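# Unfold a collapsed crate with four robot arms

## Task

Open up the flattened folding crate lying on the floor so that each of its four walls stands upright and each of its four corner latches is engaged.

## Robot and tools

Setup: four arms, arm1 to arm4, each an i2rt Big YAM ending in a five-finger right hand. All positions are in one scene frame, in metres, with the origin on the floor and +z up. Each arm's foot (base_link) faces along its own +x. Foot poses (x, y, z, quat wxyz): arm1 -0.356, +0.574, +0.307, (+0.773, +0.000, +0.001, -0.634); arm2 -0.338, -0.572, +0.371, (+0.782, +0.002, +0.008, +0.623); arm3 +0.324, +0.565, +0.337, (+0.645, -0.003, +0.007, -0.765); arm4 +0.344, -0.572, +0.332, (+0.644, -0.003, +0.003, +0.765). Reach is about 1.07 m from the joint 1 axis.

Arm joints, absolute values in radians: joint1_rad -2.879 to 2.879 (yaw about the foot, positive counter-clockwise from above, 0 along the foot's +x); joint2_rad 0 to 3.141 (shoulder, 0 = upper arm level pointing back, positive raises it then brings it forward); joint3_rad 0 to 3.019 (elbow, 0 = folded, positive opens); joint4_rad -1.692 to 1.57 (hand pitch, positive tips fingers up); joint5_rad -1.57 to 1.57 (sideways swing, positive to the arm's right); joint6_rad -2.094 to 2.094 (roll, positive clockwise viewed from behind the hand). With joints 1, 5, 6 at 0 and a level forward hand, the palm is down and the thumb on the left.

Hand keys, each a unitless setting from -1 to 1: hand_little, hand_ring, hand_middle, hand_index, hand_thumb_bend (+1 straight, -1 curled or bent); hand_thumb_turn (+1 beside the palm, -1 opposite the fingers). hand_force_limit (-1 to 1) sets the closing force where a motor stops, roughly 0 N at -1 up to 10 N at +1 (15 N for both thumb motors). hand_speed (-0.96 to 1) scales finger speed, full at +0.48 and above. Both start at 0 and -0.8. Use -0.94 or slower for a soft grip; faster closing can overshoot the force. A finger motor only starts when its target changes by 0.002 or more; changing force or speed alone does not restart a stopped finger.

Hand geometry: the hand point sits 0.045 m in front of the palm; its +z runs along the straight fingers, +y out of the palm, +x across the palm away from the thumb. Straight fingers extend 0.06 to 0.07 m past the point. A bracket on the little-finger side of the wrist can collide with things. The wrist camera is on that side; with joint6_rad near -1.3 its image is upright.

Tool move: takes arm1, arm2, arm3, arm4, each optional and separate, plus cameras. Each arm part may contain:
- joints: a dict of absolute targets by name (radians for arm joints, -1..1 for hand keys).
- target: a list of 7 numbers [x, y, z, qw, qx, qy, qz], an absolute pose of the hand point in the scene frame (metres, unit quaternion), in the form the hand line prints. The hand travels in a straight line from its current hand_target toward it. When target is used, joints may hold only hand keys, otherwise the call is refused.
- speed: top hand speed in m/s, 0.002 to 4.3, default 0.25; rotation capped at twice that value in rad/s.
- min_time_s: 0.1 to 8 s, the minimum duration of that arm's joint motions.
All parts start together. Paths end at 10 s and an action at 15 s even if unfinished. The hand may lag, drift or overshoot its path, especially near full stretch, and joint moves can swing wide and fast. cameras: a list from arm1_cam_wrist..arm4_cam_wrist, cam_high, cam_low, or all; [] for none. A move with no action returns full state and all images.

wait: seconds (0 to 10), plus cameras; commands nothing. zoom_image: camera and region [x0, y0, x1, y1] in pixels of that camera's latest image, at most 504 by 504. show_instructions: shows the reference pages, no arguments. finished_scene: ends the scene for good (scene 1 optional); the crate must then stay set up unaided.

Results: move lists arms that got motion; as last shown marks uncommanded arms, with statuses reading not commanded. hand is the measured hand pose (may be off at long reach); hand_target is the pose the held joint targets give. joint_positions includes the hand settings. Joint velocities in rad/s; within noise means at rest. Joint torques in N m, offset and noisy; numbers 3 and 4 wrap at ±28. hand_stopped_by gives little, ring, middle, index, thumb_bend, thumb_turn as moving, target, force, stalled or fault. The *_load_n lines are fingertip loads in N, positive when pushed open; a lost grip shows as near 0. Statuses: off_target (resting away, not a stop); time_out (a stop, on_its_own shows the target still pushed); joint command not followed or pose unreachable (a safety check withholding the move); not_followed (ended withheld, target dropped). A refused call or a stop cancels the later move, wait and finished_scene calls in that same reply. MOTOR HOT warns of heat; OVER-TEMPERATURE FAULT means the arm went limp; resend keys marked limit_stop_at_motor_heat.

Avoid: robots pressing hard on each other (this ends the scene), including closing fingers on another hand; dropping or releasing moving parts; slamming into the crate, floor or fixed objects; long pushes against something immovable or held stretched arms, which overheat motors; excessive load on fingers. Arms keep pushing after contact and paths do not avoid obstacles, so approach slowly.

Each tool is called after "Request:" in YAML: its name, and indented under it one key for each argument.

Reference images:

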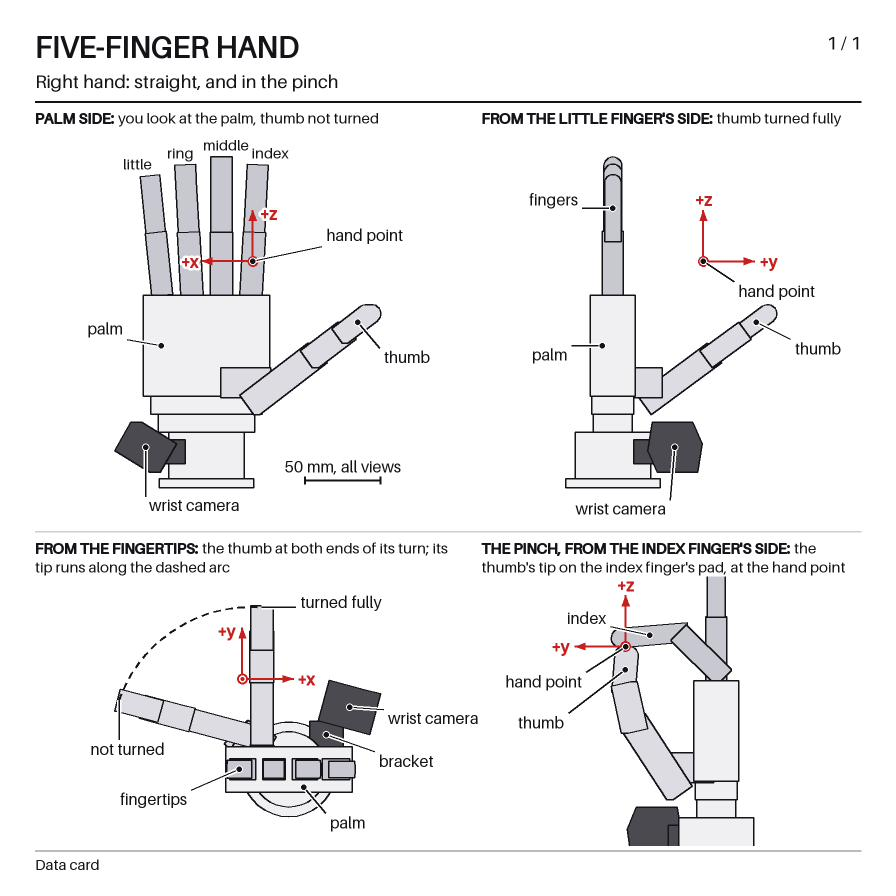

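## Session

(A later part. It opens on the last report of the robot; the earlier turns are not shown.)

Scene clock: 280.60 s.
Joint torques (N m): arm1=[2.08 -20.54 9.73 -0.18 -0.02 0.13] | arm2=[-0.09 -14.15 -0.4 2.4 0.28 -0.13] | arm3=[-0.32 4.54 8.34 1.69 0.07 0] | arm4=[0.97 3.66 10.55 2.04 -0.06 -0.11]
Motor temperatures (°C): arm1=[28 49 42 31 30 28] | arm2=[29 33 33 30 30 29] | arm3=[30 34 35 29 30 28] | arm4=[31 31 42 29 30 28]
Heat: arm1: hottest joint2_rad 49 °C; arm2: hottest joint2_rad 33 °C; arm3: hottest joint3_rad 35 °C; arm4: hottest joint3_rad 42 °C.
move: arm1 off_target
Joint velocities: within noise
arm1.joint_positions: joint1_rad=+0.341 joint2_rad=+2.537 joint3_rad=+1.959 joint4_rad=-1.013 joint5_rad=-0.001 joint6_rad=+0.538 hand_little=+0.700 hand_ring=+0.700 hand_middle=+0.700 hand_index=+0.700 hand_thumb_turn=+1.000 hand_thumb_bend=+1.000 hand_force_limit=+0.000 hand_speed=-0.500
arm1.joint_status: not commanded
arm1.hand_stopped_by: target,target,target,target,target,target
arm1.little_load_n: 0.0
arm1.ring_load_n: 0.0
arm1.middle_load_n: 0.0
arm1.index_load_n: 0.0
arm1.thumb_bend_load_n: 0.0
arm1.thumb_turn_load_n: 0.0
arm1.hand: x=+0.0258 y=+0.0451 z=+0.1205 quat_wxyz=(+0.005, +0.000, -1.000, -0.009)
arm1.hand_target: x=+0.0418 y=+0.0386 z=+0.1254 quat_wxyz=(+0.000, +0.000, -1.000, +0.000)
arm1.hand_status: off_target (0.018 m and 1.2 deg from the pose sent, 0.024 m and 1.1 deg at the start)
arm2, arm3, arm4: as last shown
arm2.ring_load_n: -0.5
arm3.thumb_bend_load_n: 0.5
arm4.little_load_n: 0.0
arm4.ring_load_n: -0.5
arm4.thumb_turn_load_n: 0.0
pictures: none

Request:
move:
  arm1: {"target": [0.046, 0.036, 0.105, 0, 0, 1, 0], "speed": 0.15}
  cameras: ["arm1_cam_wrist", "arm2_cam_wrist"]

Request:
zoom_image:
  camera: "arm2_cam_wrist"
  region: [190, 60, 400, 270]

Request:
zoom_image:
  camera: "arm1_cam_wrist"
  region: [170, 0, 430, 260]

Scene clock: 284.87 s.
Joint torques (N m): arm1=[2.08 -20.07 9.76 0.35 -0.02 0.13] | arm2=[0.38 -13.51 -0.06 2.41 0.29 -0.1] | arm3=[-0.38 4.37 8.38 1.76 0.03 -0.03] | arm4=[0.91 3.72 10.52 2.03 -0.07 -0.12]
Motor temperatures (°C): arm1=[28 49 42 31 30 28] | arm2=[29 33 32 30 30 29] | arm3=[30 34 35 29 30 28] | arm4=[31 31 42 29 30 28]
Heat: arm1: hottest joint2_rad 49 °C; arm2: hottest joint2_rad 33 °C; arm3: hottest joint3_rad 35 °C; arm4: hottest joint3_rad 42 °C.
move: arm1 off_target
Joint velocities: within noise
arm1.joint_positions: joint1_rad=+0.345 joint2_rad=+2.573 joint3_rad=+1.989 joint4_rad=-1.013 joint5_rad=-0.001 joint6_rad=+0.541 hand_little=+0.700 hand_ring=+0.700 hand_middle=+0.700 hand_index=+0.700 hand_thumb_turn=+1.000 hand_thumb_bend=+1.000 hand_force_limit=+0.000 hand_speed=-0.500
arm1.joint_status: not commanded
arm1.hand_stopped_by: target,target,target,target,target,target
arm1.little_load_n: 0.0
arm1.ring_load_n: 0.0
arm1.middle_load_n: 0.0
arm1.index_load_n: 0.0
arm1.thumb_bend_load_n: 0.0
arm1.thumb_turn_load_n: 0.0
arm1.hand: x=+0.0292 y=+0.0442 z=+0.1062 quat_wxyz=(+0.007, +0.000, -1.000, -0.012)
arm1.hand_target: x=+0.0457 y=+0.0365 z=+0.1056 quat_wxyz=(+0.000, +0.000, -1.000, +0.000)
arm1.hand_status: off_target (0.019 m and 1.6 deg from the pose sent, 0.027 m and 1.2 deg at the start)
arm2, arm3, arm4: as last shown
arm2.ring_load_n: 0.0
arm3.middle_load_n: 0.5
arm3.thumb_bend_load_n: 0.0
arm4.ring_load_n: 0.0
arm4.thumb_bend_load_n: 0.5
Images, in order (width x height): arm1_cam_wrist 672x504, arm2_cam_wrist 672x504.

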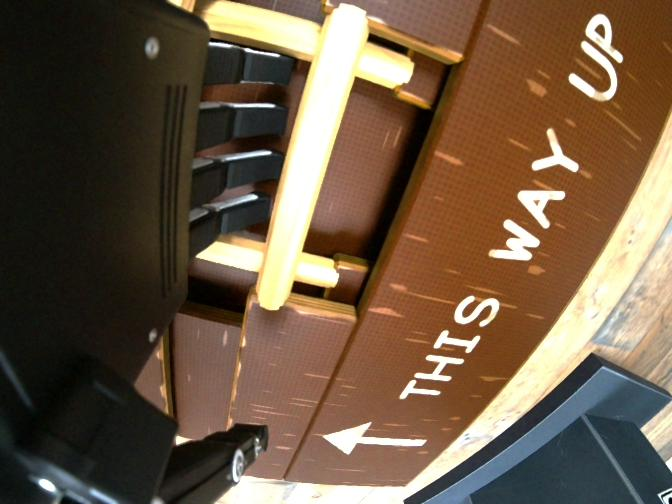

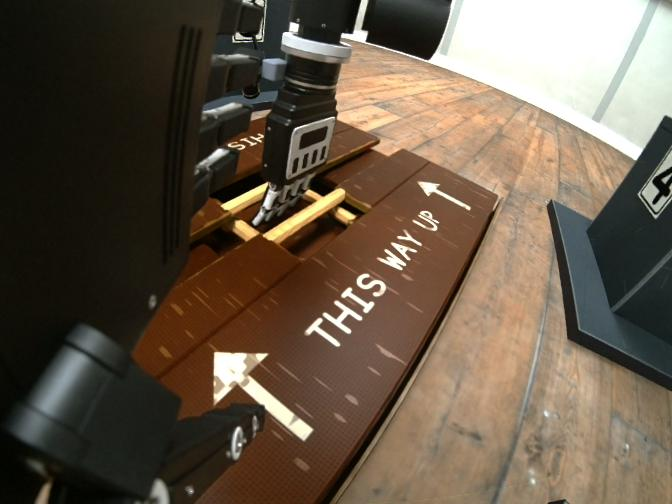

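Scaled by 2.400 from the camera's image (finer frame: 960x720).

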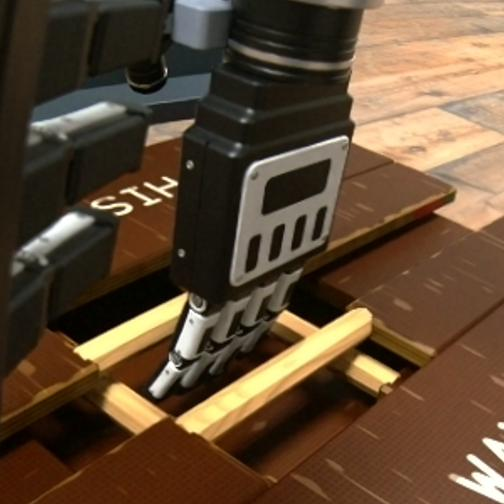

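Scaled by 1.938 from the camera's image (finer frame: 960x720).

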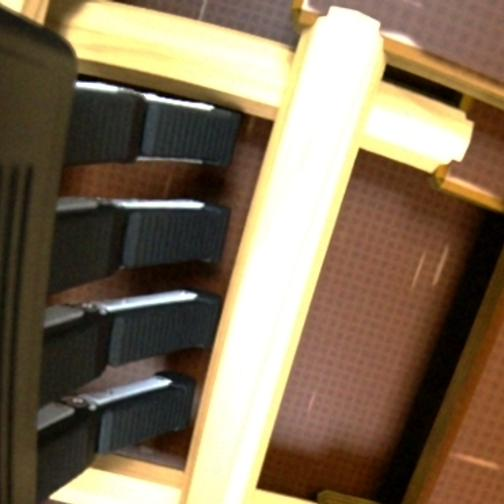

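Request:
move:
  arm1: {"target": [0.047, 0.032, 0.088, 0, 0, 1, 0], "speed": 0.1, "joints": {"hand_little": 0.5, "hand_ring": 0.5, "hand_middle": 0.5, "hand_index": 0.5, "hand_force_limit": 0.0}}
  cameras: ["arm1_cam_wrist", "arm2_cam_wrist"]

Request:
zoom_image:
  camera: "arm2_cam_wrist"
  region: [190, 60, 400, 270]

Request:
zoom_image:
  camera: "arm1_cam_wrist"
  region: [170, 0, 430, 260]

Scene clock: 291.47 s.
Joint torques (N m): arm1=[1.85 -20.01 9.66 0.31 -0.04 0.11] | arm2=[0.32 -13.86 -0.24 2.33 0.27 -0.13] | arm3=[-0.38 4.19 8.32 1.66 0.03 -0.02] | arm4=[0.97 3.84 10.52 2.04 -0.07 -0.12]
Motor temperatures (°C): arm1=[28 48 42 31 30 28] | arm2=[29 33 32 30 30 29] | arm3=[30 34 35 29 30 28] | arm4=[31 31 42 29 30 28]
Heat: arm1: hottest joint2_rad 48 °C; arm2: hottest joint2_rad 33 °C; arm3: hottest joint3_rad 35 °C; arm4: hottest joint3_rad 42 °C.
move: arm1 off_target
Joint velocities: within noise
arm1.joint_positions: joint1_rad=+0.345 joint2_rad=+2.610 joint3_rad=+2.024 joint4_rad=-1.006 joint5_rad=+0.000 joint6_rad=+0.542 hand_little=+0.500 hand_ring=+0.500 hand_middle=+0.500 hand_index=+0.500 hand_thumb_turn=+1.000 hand_thumb_bend=+1.000 hand_force_limit=+0.000 hand_speed=-0.500
arm1.joint_status: all done
arm1.hand_stopped_by: target,target,target,target,target,target
arm1.little_load_n: 0.0
arm1.ring_load_n: 0.0
arm1.middle_load_n: 0.0
arm1.index_load_n: 0.0
arm1.thumb_bend_load_n: 0.0
arm1.thumb_turn_load_n: 0.0
arm1.hand: x=+0.0322 y=+0.0389 z=+0.0916 quat_wxyz=(+0.006, +0.000, -1.000, -0.010)
arm1.hand_target: x=+0.0467 y=+0.0326 z=+0.0884 quat_wxyz=(+0.000, +0.000, -1.000, +0.000)
arm1.hand_status: off_target (0.017 m and 1.3 deg from the pose sent, 0.028 m and 1.6 deg at the start)
arm2: as last shown
arm3.joint_positions: joint1_rad=+0.411 joint2_rad=+0.600 joint3_rad=+1.501 joint4_rad=-1.172 joint5_rad=+0.099 joint6_rad=-1.182 hand_little=+1.000 hand_ring=+1.000 hand_middle=+1.000 hand_index=+1.000 hand_thumb_turn=+1.000 hand_thumb_bend=+1.000 hand_force_limit=+0.000 hand_speed=-0.800
arm3.joint_status: not commanded
arm3.hand_stopped_by: target,target,target,target,target,target
arm3.little_load_n: 0.0
arm3.ring_load_n: 0.0
arm3.middle_load_n: 0.0
arm3.index_load_n: 0.0
arm3.thumb_bend_load_n: 0.0
arm3.thumb_turn_load_n: 0.0
arm3.hand: x=+0.3238 y=+0.3289 z=+0.9150 quat_wxyz=(+0.312, +0.501, -0.621, +0.516)
arm3.hand_target: x=+0.3233 y=+0.3312 z=+0.9234 quat_wxyz=(+0.315, +0.497, -0.617, +0.523)
arm3.hand_status: not commanded
arm4.joint_positions: joint1_rad=+0.459 joint2_rad=+0.625 joint3_rad=+1.415 joint4_rad=-1.201 joint5_rad=-0.136 joint6_rad=-0.860 hand_little=+1.000 hand_ring=+1.000 hand_middle=+1.000 hand_index=+1.000 hand_thumb_turn=+1.000 hand_thumb_bend=+1.000 hand_force_limit=+0.000 hand_speed=-0.800
arm4.joint_status: not commanded
arm4.hand_stopped_by: target,target,target,target,target,target
arm4.little_load_n: 0.0
arm4.ring_load_n: 0.0
arm4.middle_load_n: 0.0
arm4.index_load_n: 0.0
arm4.thumb_bend_load_n: 0.0
arm4.thumb_turn_load_n: 0.0
arm4.hand: x=+0.1980 y=-0.3696 z=+0.8436 quat_wxyz=(-0.547, +0.590, +0.593, +0.005)
arm4.hand_target: x=+0.1989 y=-0.3708 z=+0.8539 quat_wxyz=(-0.557, +0.585, +0.590, +0.006)
arm4.hand_status: not commanded
Images, in order (width x height): arm1_cam_wrist 672x504, arm2_cam_wrist 672x504.

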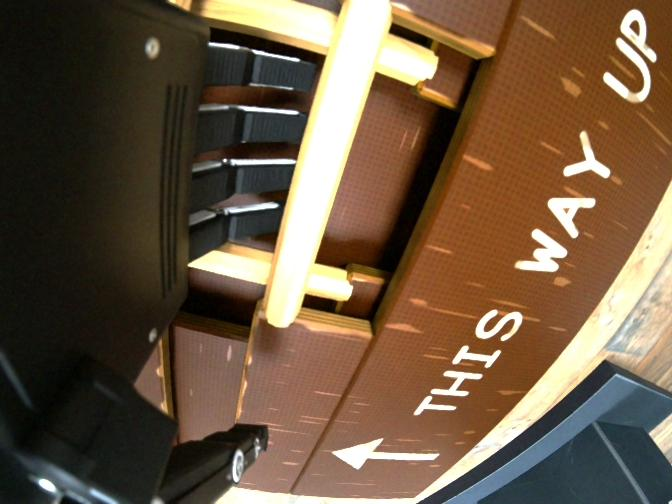

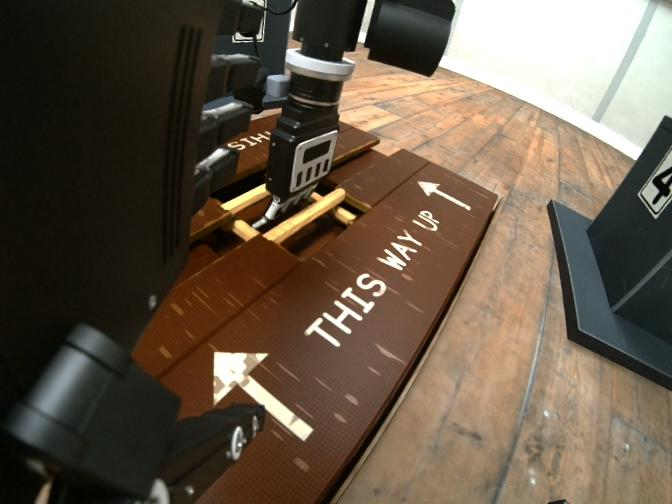

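Scaled by 2.400 from the camera's image (finer frame: 960x720).

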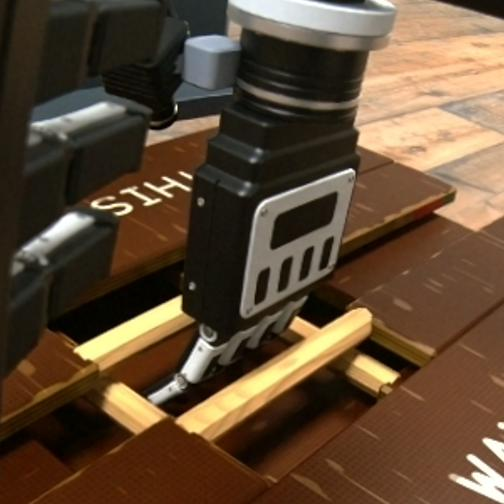

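Scaled by 1.938 from the camera's image (finer frame: 960x720).

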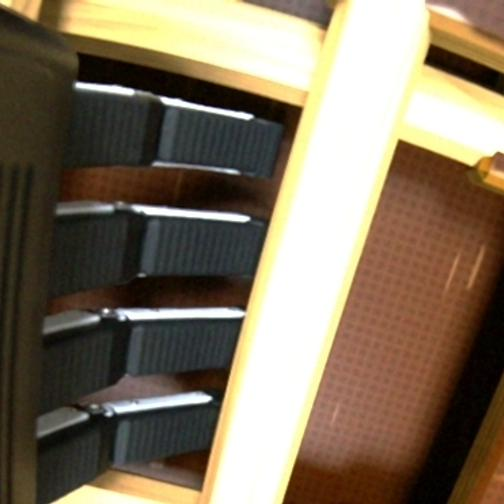

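Request:
move:
  arm1: {"target": [0.043, 0.034, 0.072, 0, 0, 1, 0], "speed": 0.08, "joints": {"hand_little": 0.2, "hand_ring": 0.2, "hand_middle": 0.2, "hand_index": 0.2}}
  cameras: ["arm1_cam_wrist", "arm2_cam_wrist", "cam_low"]

Request:
zoom_image:
  camera: "arm2_cam_wrist"
  region: [190, 60, 400, 270]

Request:
zoom_image:
  camera: "arm1_cam_wrist"
  region: [170, 0, 430, 260]

Request:
zoom_image:
  camera: "cam_low"
  region: [380, 300, 500, 420]

Scene clock: 299.07 s.
Joint torques (N m): arm1=[1.61 -20.42 8.88 0.46 -0.04 0.08] | arm2=[0.03 -13.68 -0.25 2.3 0.32 -0.13] | arm3=[-0.09 4.13 8.35 1.76 0.03 -0.02] | arm4=[0.91 3.72 10.52 2.06 -0.07 -0.12]
Motor temperatures (°C): arm1=[28 48 43 31 30 28] | arm2=[29 33 32 30 30 29] | arm3=[30 34 35 29 30 28] | arm4=[31 31 42 29 30 28]
Heat: arm1: hottest joint2_rad 48 °C; arm2: hottest joint2_rad 33 °C; arm3: hottest joint3_rad 35 °C; arm4: hottest joint3_rad 42 °C.
move: arm1 off_target
Joint velocities: within noise
arm1.joint_positions: joint1_rad=+0.345 joint2_rad=+2.635 joint3_rad=+2.024 joint4_rad=-0.982 joint5_rad=+0.000 joint6_rad=+0.542 hand_little=+0.200 hand_ring=+0.200 hand_middle=+0.200 hand_index=+0.200 hand_thumb_turn=+1.000 hand_thumb_bend=+1.000 hand_force_limit=+0.000 hand_speed=-0.500
arm1.joint_status: all done
arm1.hand_stopped_by: target,target,target,target,target,target
arm1.little_load_n: 0.5
arm1.ring_load_n: 0.0
arm1.middle_load_n: 0.0
arm1.index_load_n: 0.0
arm1.thumb_bend_load_n: 0.0
arm1.thumb_turn_load_n: 0.0
arm1.hand: x=+0.0309 y=+0.0411 z=+0.0748 quat_wxyz=(+0.006, +0.000, -1.000, -0.010)
arm1.hand_target: x=+0.0428 y=+0.0343 z=+0.0724 quat_wxyz=(+0.000, +0.000, -1.000, +0.000)
arm1.hand_status: off_target (0.014 m and 1.4 deg from the pose sent, 0.023 m and 1.3 deg at the start)
arm2, arm3, arm4: as last shown
Images, in order (width x height): arm1_cam_wrist 672x504, arm2_cam_wrist 672x504, cam_low 896x504.

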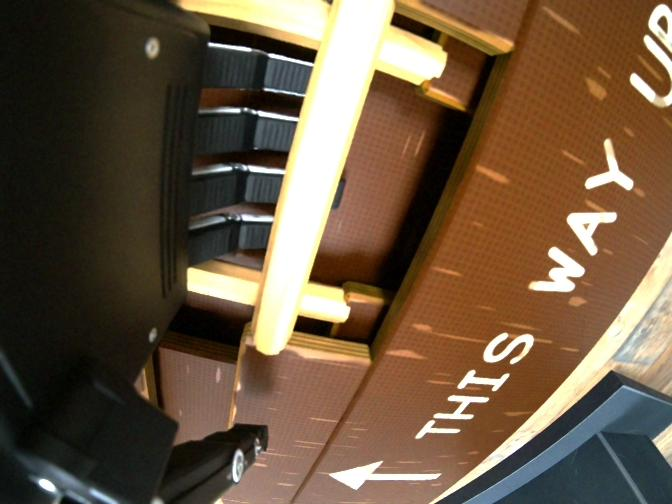

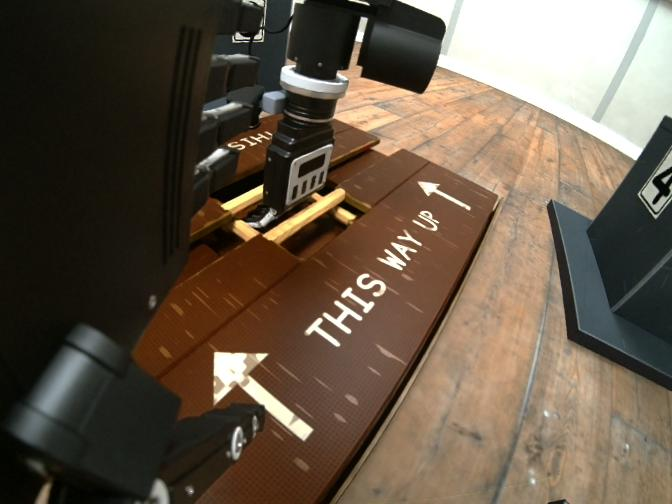

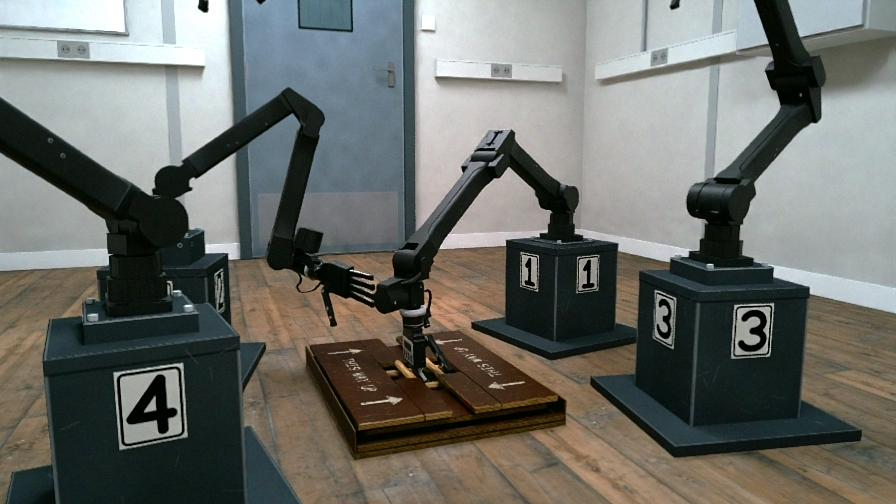

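Scaled by 2.400 from the camera's image (finer frame: 960x720).

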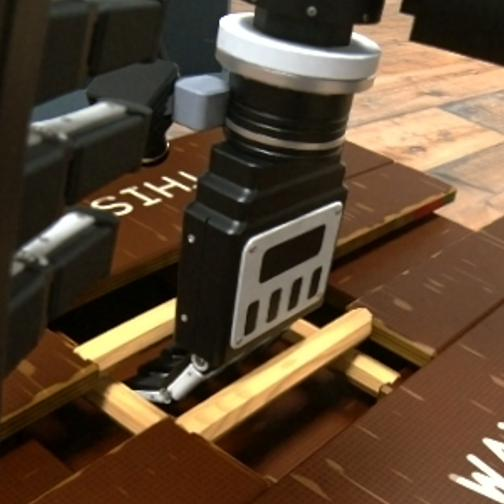

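Scaled by 1.938 from the camera's image (finer frame: 960x720).

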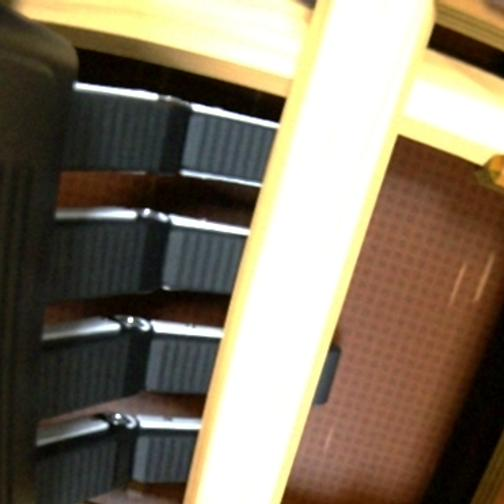

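Scaled by 4.200 from the camera's image (finer frame: 1280x720).

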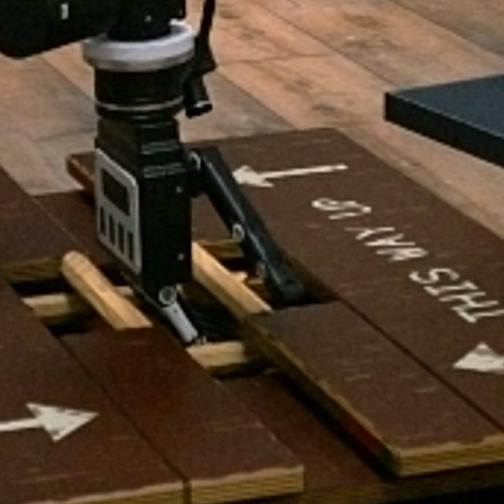

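Request:
move:
  arm1: {"joints": {"hand_little": -0.1, "hand_ring": -0.1, "hand_middle": -0.1, "hand_index": -0.1}}
  cameras: ["arm1_cam_wrist", "arm2_cam_wrist", "cam_low"]

Request:
zoom_image:
  camera: "arm1_cam_wrist"
  region: [170, 0, 430, 260]

Scene clock: 303.50 s.
Joint torques (N m): arm1=[1.73 -20.95 8.79 0.32 -0.05 0.09] | arm2=[-0.21 -13.63 -0.16 2.26 0.28 -0.11] | arm3=[0.09 4.01 8.38 1.69 0.03 -0.02] | arm4=[1.03 3.78 10.56 2.06 -0.06 -0.12]
Motor temperatures (°C): arm1=[28 48 43 31 30 28] | arm2=[29 33 32 30 30 29] | arm3=[30 34 35 29 30 28] | arm4=[31 31 42 29 30 28]
Heat: arm1: hottest joint2_rad 48 °C; arm2: hottest joint2_rad 33 °C; arm3: hottest joint3_rad 35 °C; arm4: hottest joint3_rad 42 °C.
move: arm1 done
Joint velocities: within noise
arm1.joint_positions: joint1_rad=+0.345 joint2_rad=+2.641 joint3_rad=+2.024 joint4_rad=-0.979 joint5_rad=+0.000 joint6_rad=+0.542 hand_little=-0.100 hand_ring=-0.100 hand_middle=-0.100 hand_index=-0.100 hand_thumb_turn=+1.000 hand_thumb_bend=+1.000 hand_force_limit=+0.000 hand_speed=-0.500
arm1.joint_status: all done
arm1.hand_stopped_by: target,target,target,target,target,target
arm1.little_load_n: 0.0
arm1.ring_load_n: 0.0
arm1.middle_load_n: 0.0
arm1.index_load_n: 0.0
arm1.thumb_bend_load_n: 0.0
arm1.thumb_turn_load_n: 0.0
arm1.hand: x=+0.0303 y=+0.0421 z=+0.0708 quat_wxyz=(+0.007, +0.000, -1.000, -0.011)
arm1.hand_target: x=+0.0428 y=+0.0344 z=+0.0723 quat_wxyz=(+0.000, +0.000, -1.000, +0.000)
arm1.hand_status: not commanded
arm2, arm3, arm4: as last shown
arm4.middle_load_n: -0.5
arm4.index_load_n: -0.5
Images, in order (width x height): arm1_cam_wrist 672x504, arm2_cam_wrist 672x504, cam_low 896x504.

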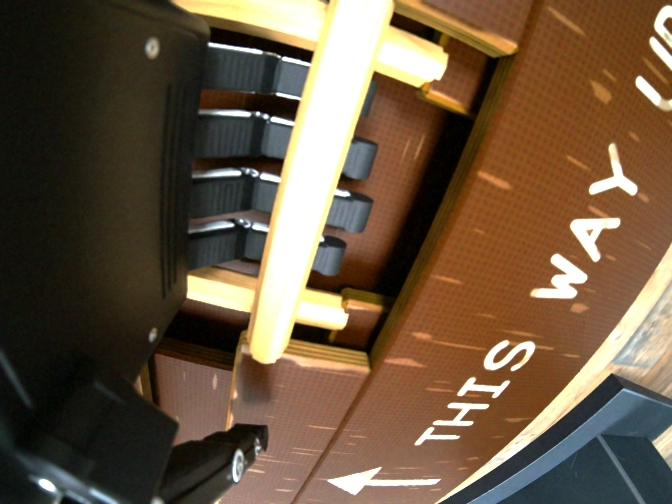

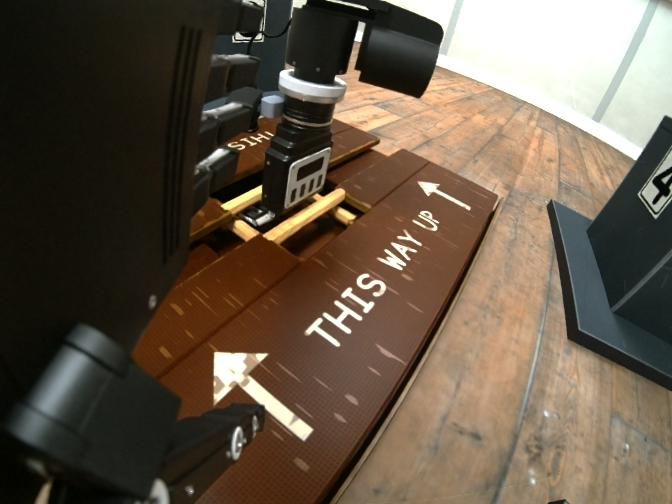

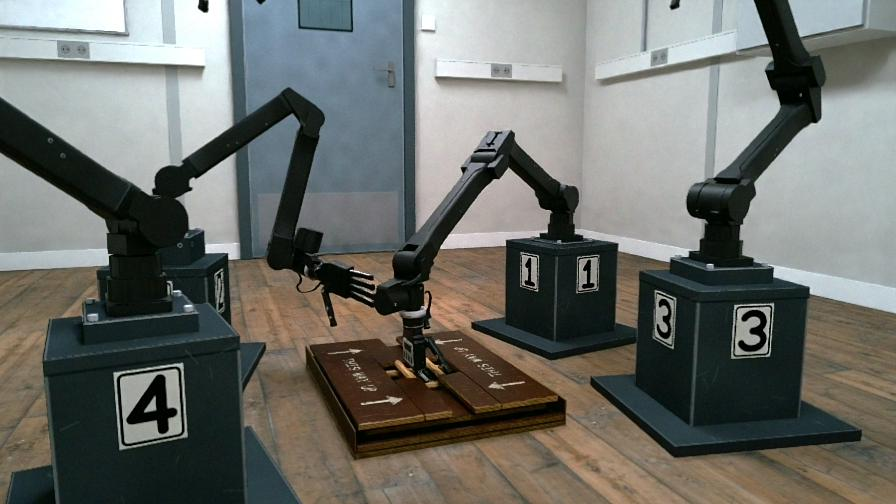

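Scaled by 1.938 from the camera's image (finer frame: 960x720).

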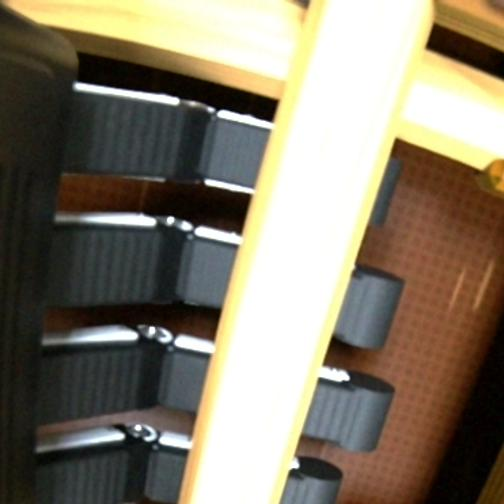

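Request:
move:
  arm1: {"target": [0.038, 0.046, 0.115, 0, 0, 1, 0], "speed": 0.08, "joints": {"hand_little": -0.3, "hand_ring": -0.3, "hand_middle": -0.3, "hand_index": -0.3}}
  cameras: ["arm1_cam_wrist", "arm2_cam_wrist", "cam_low", "cam_high"]

Scene clock: 321.47 s.
Joint torques (N m): arm1=[1.85 -26.05 5.64 -0.49 -0.04 0.1] | arm2=[0.09 -14.15 -0.34 2.29 0.28 -0.14] | arm3=[0.15 4.48 8.29 1.78 0.03 0.01] | arm4=[0.97 3.78 10.54 2.06 -0.06 -0.12]
Motor temperatures (°C): arm1=[28 49 44 31 30 28] | arm2=[29 33 32 30 30 29] | arm3=[30 33 35 29 30 28] | arm4=[31 31 42 29 30 28]
Heat: arm1: hottest joint2_rad 49 °C; arm2: hottest joint2_rad 33 °C; arm3: hottest joint3_rad 35 °C; arm4: hottest joint3_rad 42 °C.
move: arm1 off_target
Joint velocities: within noise
arm1.joint_positions: joint1_rad=+0.345 joint2_rad=+2.603 joint3_rad=+1.963 joint4_rad=-0.968 joint5_rad=-0.001 joint6_rad=+0.542 hand_little=-0.299 hand_ring=-0.300 hand_middle=-0.300 hand_index=-0.300 hand_thumb_turn=+1.000 hand_thumb_bend=+1.000 hand_force_limit=+0.000 hand_speed=-0.500
arm1.joint_status: all done
arm1.hand_stopped_by: target,target,target,target,target,target
arm1.little_load_n: 2.5
arm1.ring_load_n: 0.0
arm1.middle_load_n: 0.5
arm1.index_load_n: 0.0
arm1.thumb_bend_load_n: 0.0
arm1.thumb_turn_load_n: 0.0
arm1.hand: x=+0.0236 y=+0.0535 z=+0.0784 quat_wxyz=(+0.010, +0.000, -1.000, -0.016)
arm1.hand_target: x=+0.0378 y=+0.0464 z=+0.1140 quat_wxyz=(+0.000, +0.000, -1.000, +0.000)
arm1.hand_status: off_target (0.040 m and 2.2 deg from the pose sent, 0.045 m and 1.5 deg at the start)
arm2.joint_positions: joint1_rad=+0.215 joint2_rad=+2.517 joint3_rad=+0.687 joint4_rad=+1.552 joint5_rad=+0.932 joint6_rad=-1.118 hand_little=+1.000 hand_ring=+1.000 hand_middle=+1.000 hand_index=+1.000 hand_thumb_turn=+1.000 hand_thumb_bend=+1.000 hand_force_limit=+0.000 hand_speed=-0.800
arm2.joint_status: not commanded
arm2.hand_stopped_by: target,target,target,target,target,target
arm2.little_load_n: 0.0
arm2.ring_load_n: 0.0
arm2.middle_load_n: 0.0
arm2.index_load_n: 0.0
arm2.thumb_bend_load_n: 0.0
arm2.thumb_turn_load_n: 0.0
arm2.hand: x=-0.1563 y=-0.1671 z=+0.1982 quat_wxyz=(-0.262, +0.754, +0.145, +0.584)
arm2.hand_target: x=-0.1551 y=-0.1647 z=+0.2001 quat_wxyz=(-0.267, +0.751, +0.143, +0.588)
arm2.hand_status: not commanded
arm3, arm4: as last shown
arm4.middle_load_n: 0.0
arm4.index_load_n: 0.0
arm4.thumb_bend_load_n: 0.5
pictures: arm1_cam_wrist, arm2_cam_wrist, cam_high, cam_low
Images, in order (width x height): arm1_cam_wrist 672x504, arm2_cam_wrist 672x504, cam_high 896x504, cam_low 896x504.

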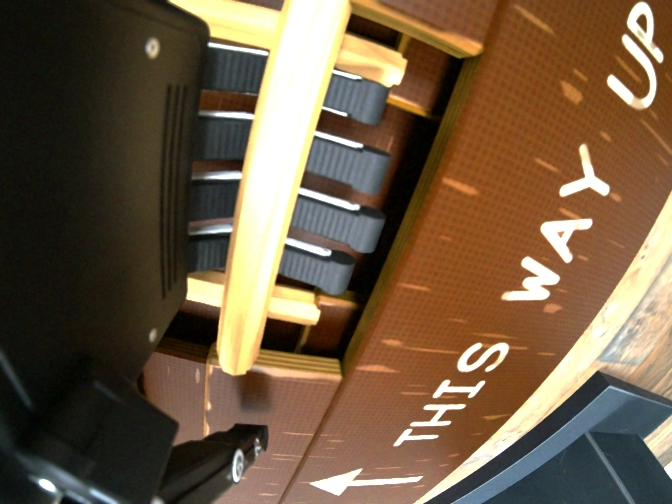

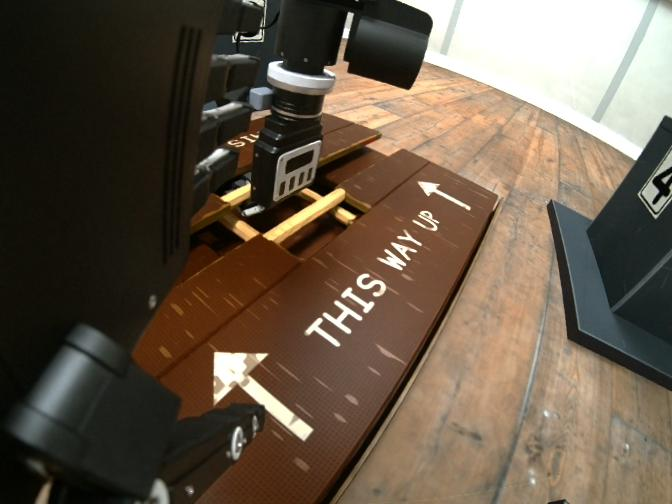

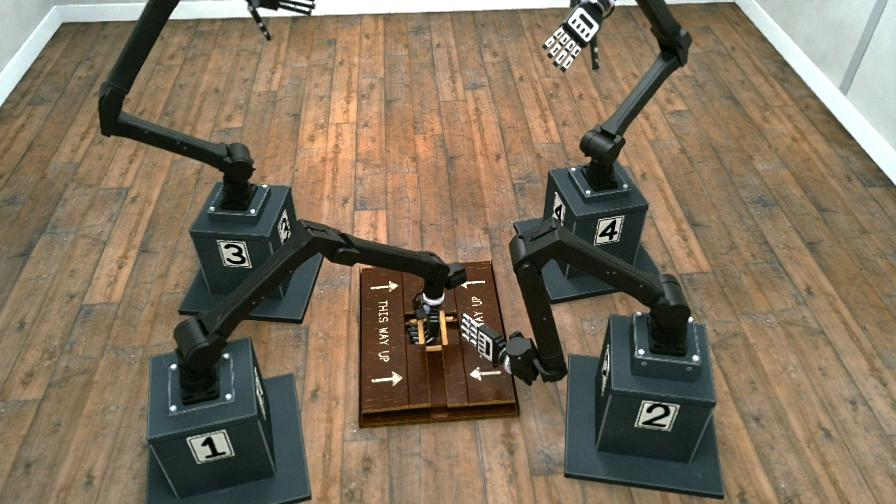

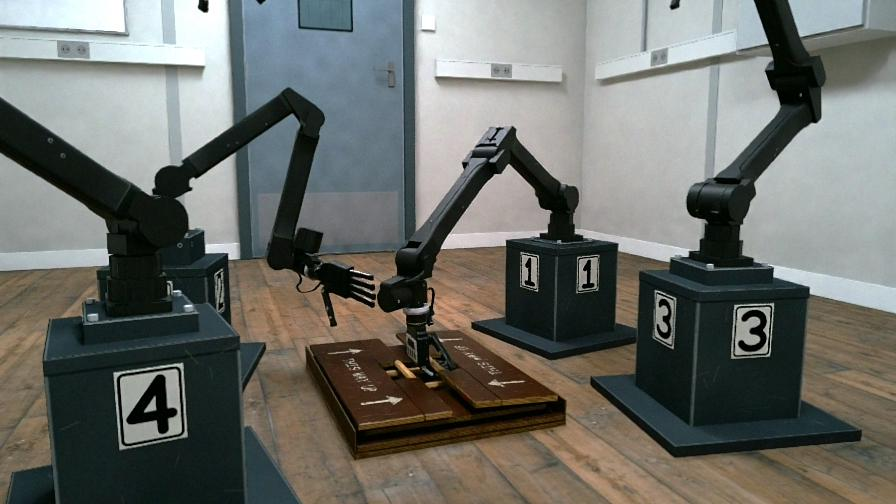

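Request:
move:
  arm1: {"target": [0.045, 0.05, 0.145, 0, 0, 1, 0], "speed": 0.08}
  cameras: ["arm1_cam_wrist", "arm2_cam_wrist", "cam_low", "cam_high"]

Scene clock: 325.83 s.
Joint torques (N m): arm1=[2.26 -26.23 6.16 -0.59 -0.06 0.17] | arm2=[0.32 -13.63 -0.25 2.35 0.26 -0.11] | arm3=[-0.03 4.31 8.42 1.69 0.02 -0.03] | arm4=[0.91 3.72 10.54 2.06 -0.06 -0.12]
Motor temperatures (°C): arm1=[28 51 43 31 30 28] | arm2=[29 33 32 30 30 29] | arm3=[30 33 35 29 30 28] | arm4=[31 31 42 29 30 28]
Heat: arm1: hottest joint2_rad 51 °C; arm2: hottest joint2_rad 33 °C; arm3: hottest joint3_rad 35 °C; arm4: hottest joint3_rad 42 °C.
move: arm1 off_target
Joint velocities: within noise
arm1.joint_positions: joint1_rad=+0.348 joint2_rad=+2.557 joint3_rad=+1.949 joint4_rad=-1.005 joint5_rad=-0.001 joint6_rad=+0.546 hand_little=-0.299 hand_ring=-0.300 hand_middle=-0.300 hand_index=-0.300 hand_thumb_turn=+1.000 hand_thumb_bend=+1.000 hand_force_limit=+0.000 hand_speed=-0.500
arm1.joint_status: not commanded
arm1.hand_stopped_by: target,target,target,target,target,target
arm1.little_load_n: 3.0
arm1.ring_load_n: 0.0
arm1.middle_load_n: 0.0
arm1.index_load_n: 0.0
arm1.thumb_bend_load_n: 0.0
arm1.thumb_turn_load_n: 0.0
arm1.hand: x=+0.0249 y=+0.0558 z=+0.1044 quat_wxyz=(+0.011, -0.001, -1.000, -0.019)
arm1.hand_target: x=+0.0446 y=+0.0506 z=+0.1438 quat_wxyz=(+0.000, +0.000, -1.000, +0.000)
arm1.hand_status: off_target (0.046 m and 2.6 deg from the pose sent, 0.070 m and 2.2 deg at the start)
arm2, arm3, arm4: as last shown
arm4.thumb_bend_load_n: 0.0
pictures: arm1_cam_wrist, arm2_cam_wrist, cam_high, cam_low
Images, in order (width x height): arm1_cam_wrist 672x504, arm2_cam_wrist 672x504, cam_high 896x504, cam_low 896x504.

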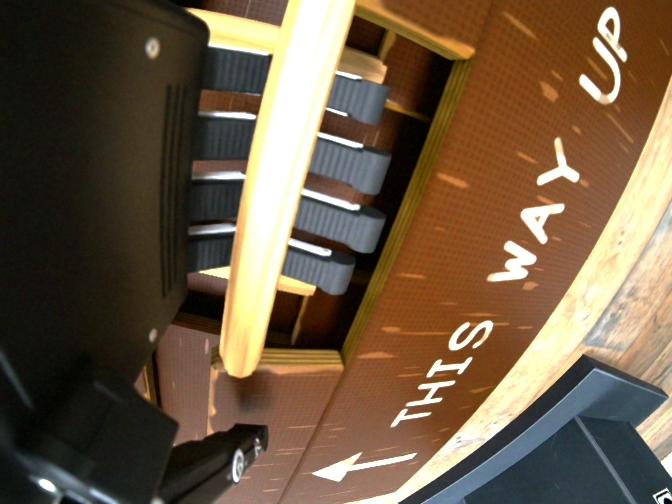

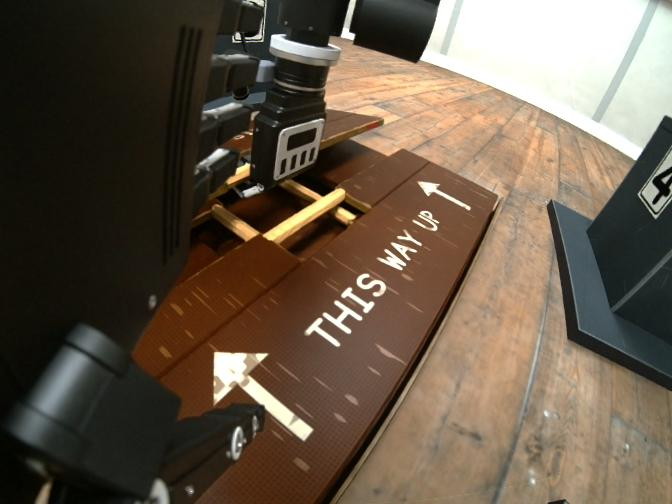

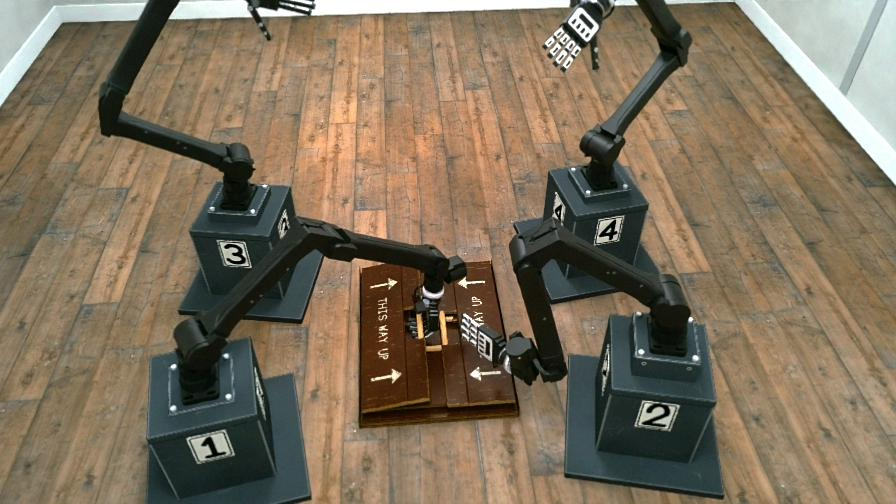

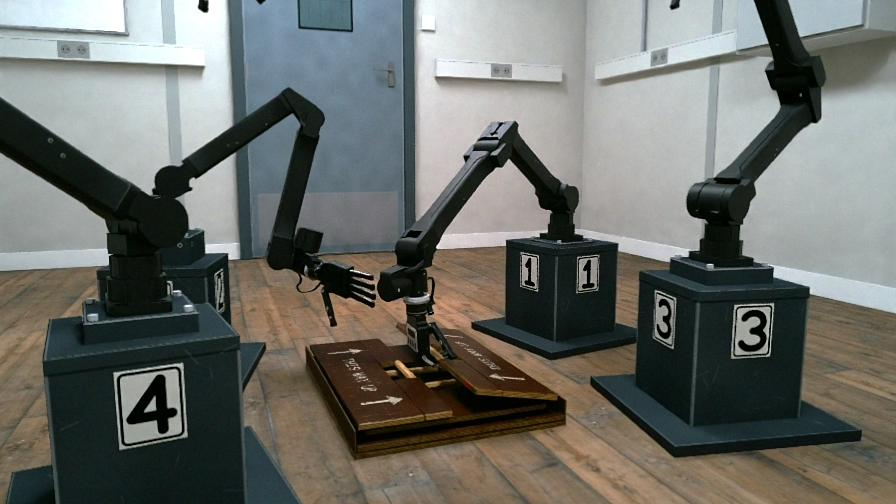

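Request:
move:
  arm1: {"target": [0.045, 0.068, 0.18, 0, 0, 1, 0], "speed": 0.08}

Request:
move:
  arm1: {"target": [0.045, 0.092, 0.215, 0, 0, 1, 0], "speed": 0.08}
  cameras: ["arm1_cam_wrist", "arm2_cam_wrist", "cam_low", "cam_high"]

Scene clock: 331.63 s.
Joint torques (N m): arm1=[2.67 -25.41 6.13 -0.54 -0.1 0.2] | arm2=[0.5 -13.92 -0.31 2.41 0.28 -0.11] | arm3=[-0.32 4.54 8.34 1.62 0.04 0.02] | arm4=[0.97 3.78 10.52 2.06 -0.07 -0.12]
Motor temperatures (°C): arm1=[28 51 42 31 30 28] | arm2=[29 33 32 30 30 29] | arm3=[30 33 35 29 30 28] | arm4=[31 31 42 29 30 28]
Heat: arm1: hottest joint2_rad 51 °C; arm2: hottest joint2_rad 33 °C; arm3: hottest joint3_rad 35 °C; arm4: hottest joint3_rad 42 °C.
move: arm1 off_target
Joint velocities: within noise
arm1.joint_positions: joint1_rad=+0.357 joint2_rad=+2.461 joint3_rad=+1.870 joint4_rad=-1.019 joint5_rad=+0.000 joint6_rad=+0.556 hand_little=-0.299 hand_ring=-0.300 hand_middle=-0.300 hand_index=-0.300 hand_thumb_turn=+1.000 hand_thumb_bend=+1.000 hand_force_limit=+0.000 hand_speed=-0.500
arm1.joint_status: not commanded
arm1.hand_stopped_by: target,target,target,target,target,target
arm1.little_load_n: 3.0
arm1.ring_load_n: 0.0
arm1.middle_load_n: 0.0
arm1.index_load_n: 0.0
arm1.thumb_bend_load_n: 0.0
arm1.thumb_turn_load_n: 0.0
arm1.hand: x=+0.0241 y=+0.0683 z=+0.1430 quat_wxyz=(+0.011, -0.001, -1.000, -0.017)
arm1.hand_target: x=+0.0446 y=+0.0686 z=+0.1789 quat_wxyz=(+0.000, +0.000, -1.000, -0.001)
arm1.hand_status: off_target (0.042 m and 2.3 deg from the pose sent, 0.079 m and 2.5 deg at the start)
arm2, arm3, arm4: as last shown
pictures: none

Scene clock: 332.77 s.
Joint torques (N m): arm1=[2.78 -24.7 6.35 -0.46 -0.16 0.19] | arm2=[0.09 -13.63 -0.24 2.4 0.26 -0.11] | arm3=[-0.21 3.96 8.38 1.83 0.04 0.02] | arm4=[0.91 3.72 10.54 2.04 -0.06 -0.12]
Motor temperatures (°C): arm1=[28 51 42 31 30 28] | arm2=[29 33 32 30 30 29] | arm3=[30 33 35 29 30 28] | arm4=[31 31 42 29 30 28]
Heat: arm1: hottest joint2_rad 51 °C; arm2: hottest joint2_rad 33 °C; arm3: hottest joint3_rad 35 °C; arm4: hottest joint3_rad 42 °C.
move: arm1 off_target
Joint velocities: within noise
arm1.joint_positions: joint1_rad=+0.375 joint2_rad=+2.362 joint3_rad=+1.778 joint4_rad=-1.032 joint5_rad=+0.001 joint6_rad=+0.576 hand_little=-0.299 hand_ring=-0.300 hand_middle=-0.300 hand_index=-0.300 hand_thumb_turn=+1.000 hand_thumb_bend=+1.000 hand_force_limit=+0.000 hand_speed=-0.500
arm1.joint_status: not commanded
arm1.hand_stopped_by: target,target,target,target,target,target
arm1.little_load_n: 2.5
arm1.ring_load_n: 0.5
arm1.middle_load_n: 0.0
arm1.index_load_n: 0.0
arm1.thumb_bend_load_n: 0.0
arm1.thumb_turn_load_n: 0.0
arm1.hand: x=+0.0233 y=+0.0916 z=+0.1781 quat_wxyz=(+0.013, -0.002, -1.000, -0.019)
arm1.hand_target: x=+0.0445 y=+0.0925 z=+0.2141 quat_wxyz=(-0.001, +0.000, -1.000, +0.000)
arm1.hand_status: off_target (0.043 m and 2.7 deg from the pose sent, 0.079 m and 2.3 deg at the start)
arm2, arm3, arm4: as last shown
arm2.thumb_turn_load_n: -0.5
arm4.index_load_n: -0.5
pictures: arm1_cam_wrist, arm2_cam_wrist, cam_high, cam_low
Images, in order (width x height): arm1_cam_wrist 672x504, arm2_cam_wrist 672x504, cam_high 896x504, cam_low 896x504.

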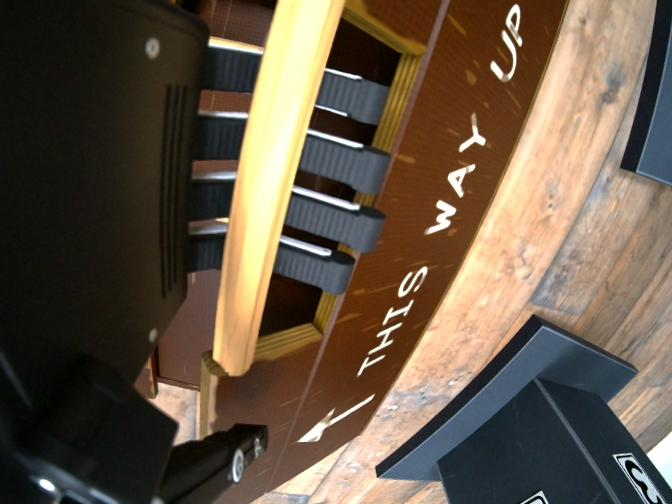

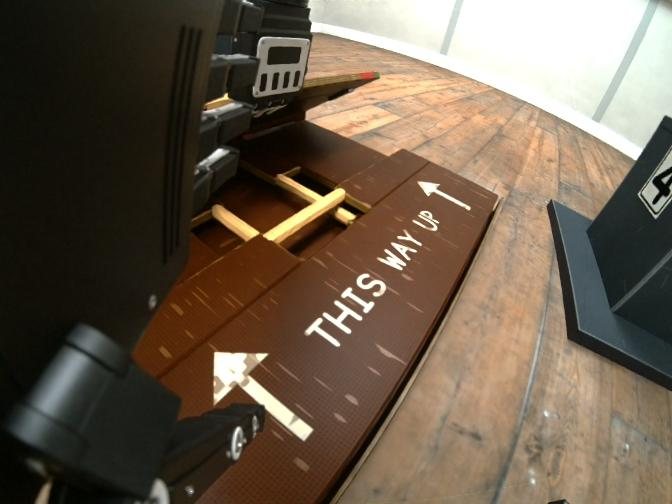

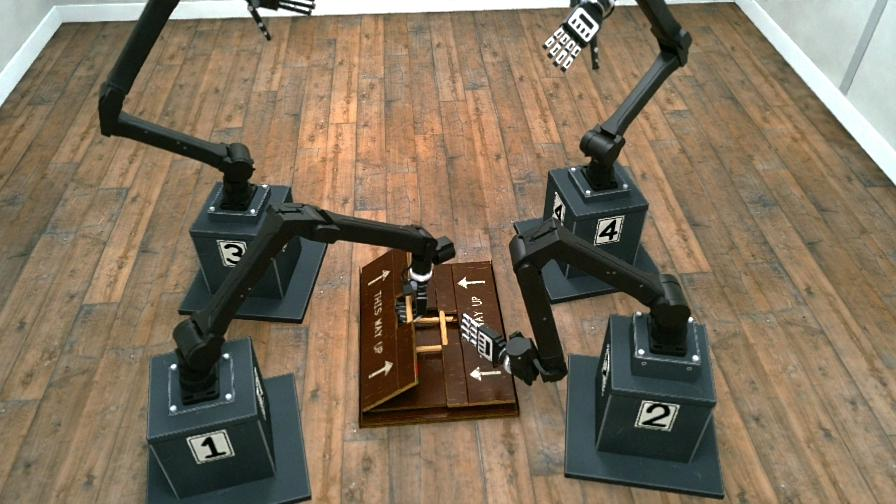

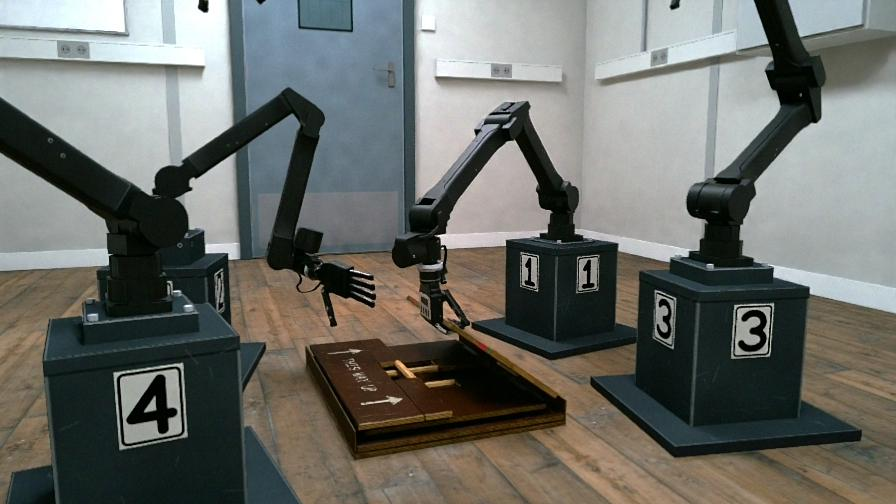

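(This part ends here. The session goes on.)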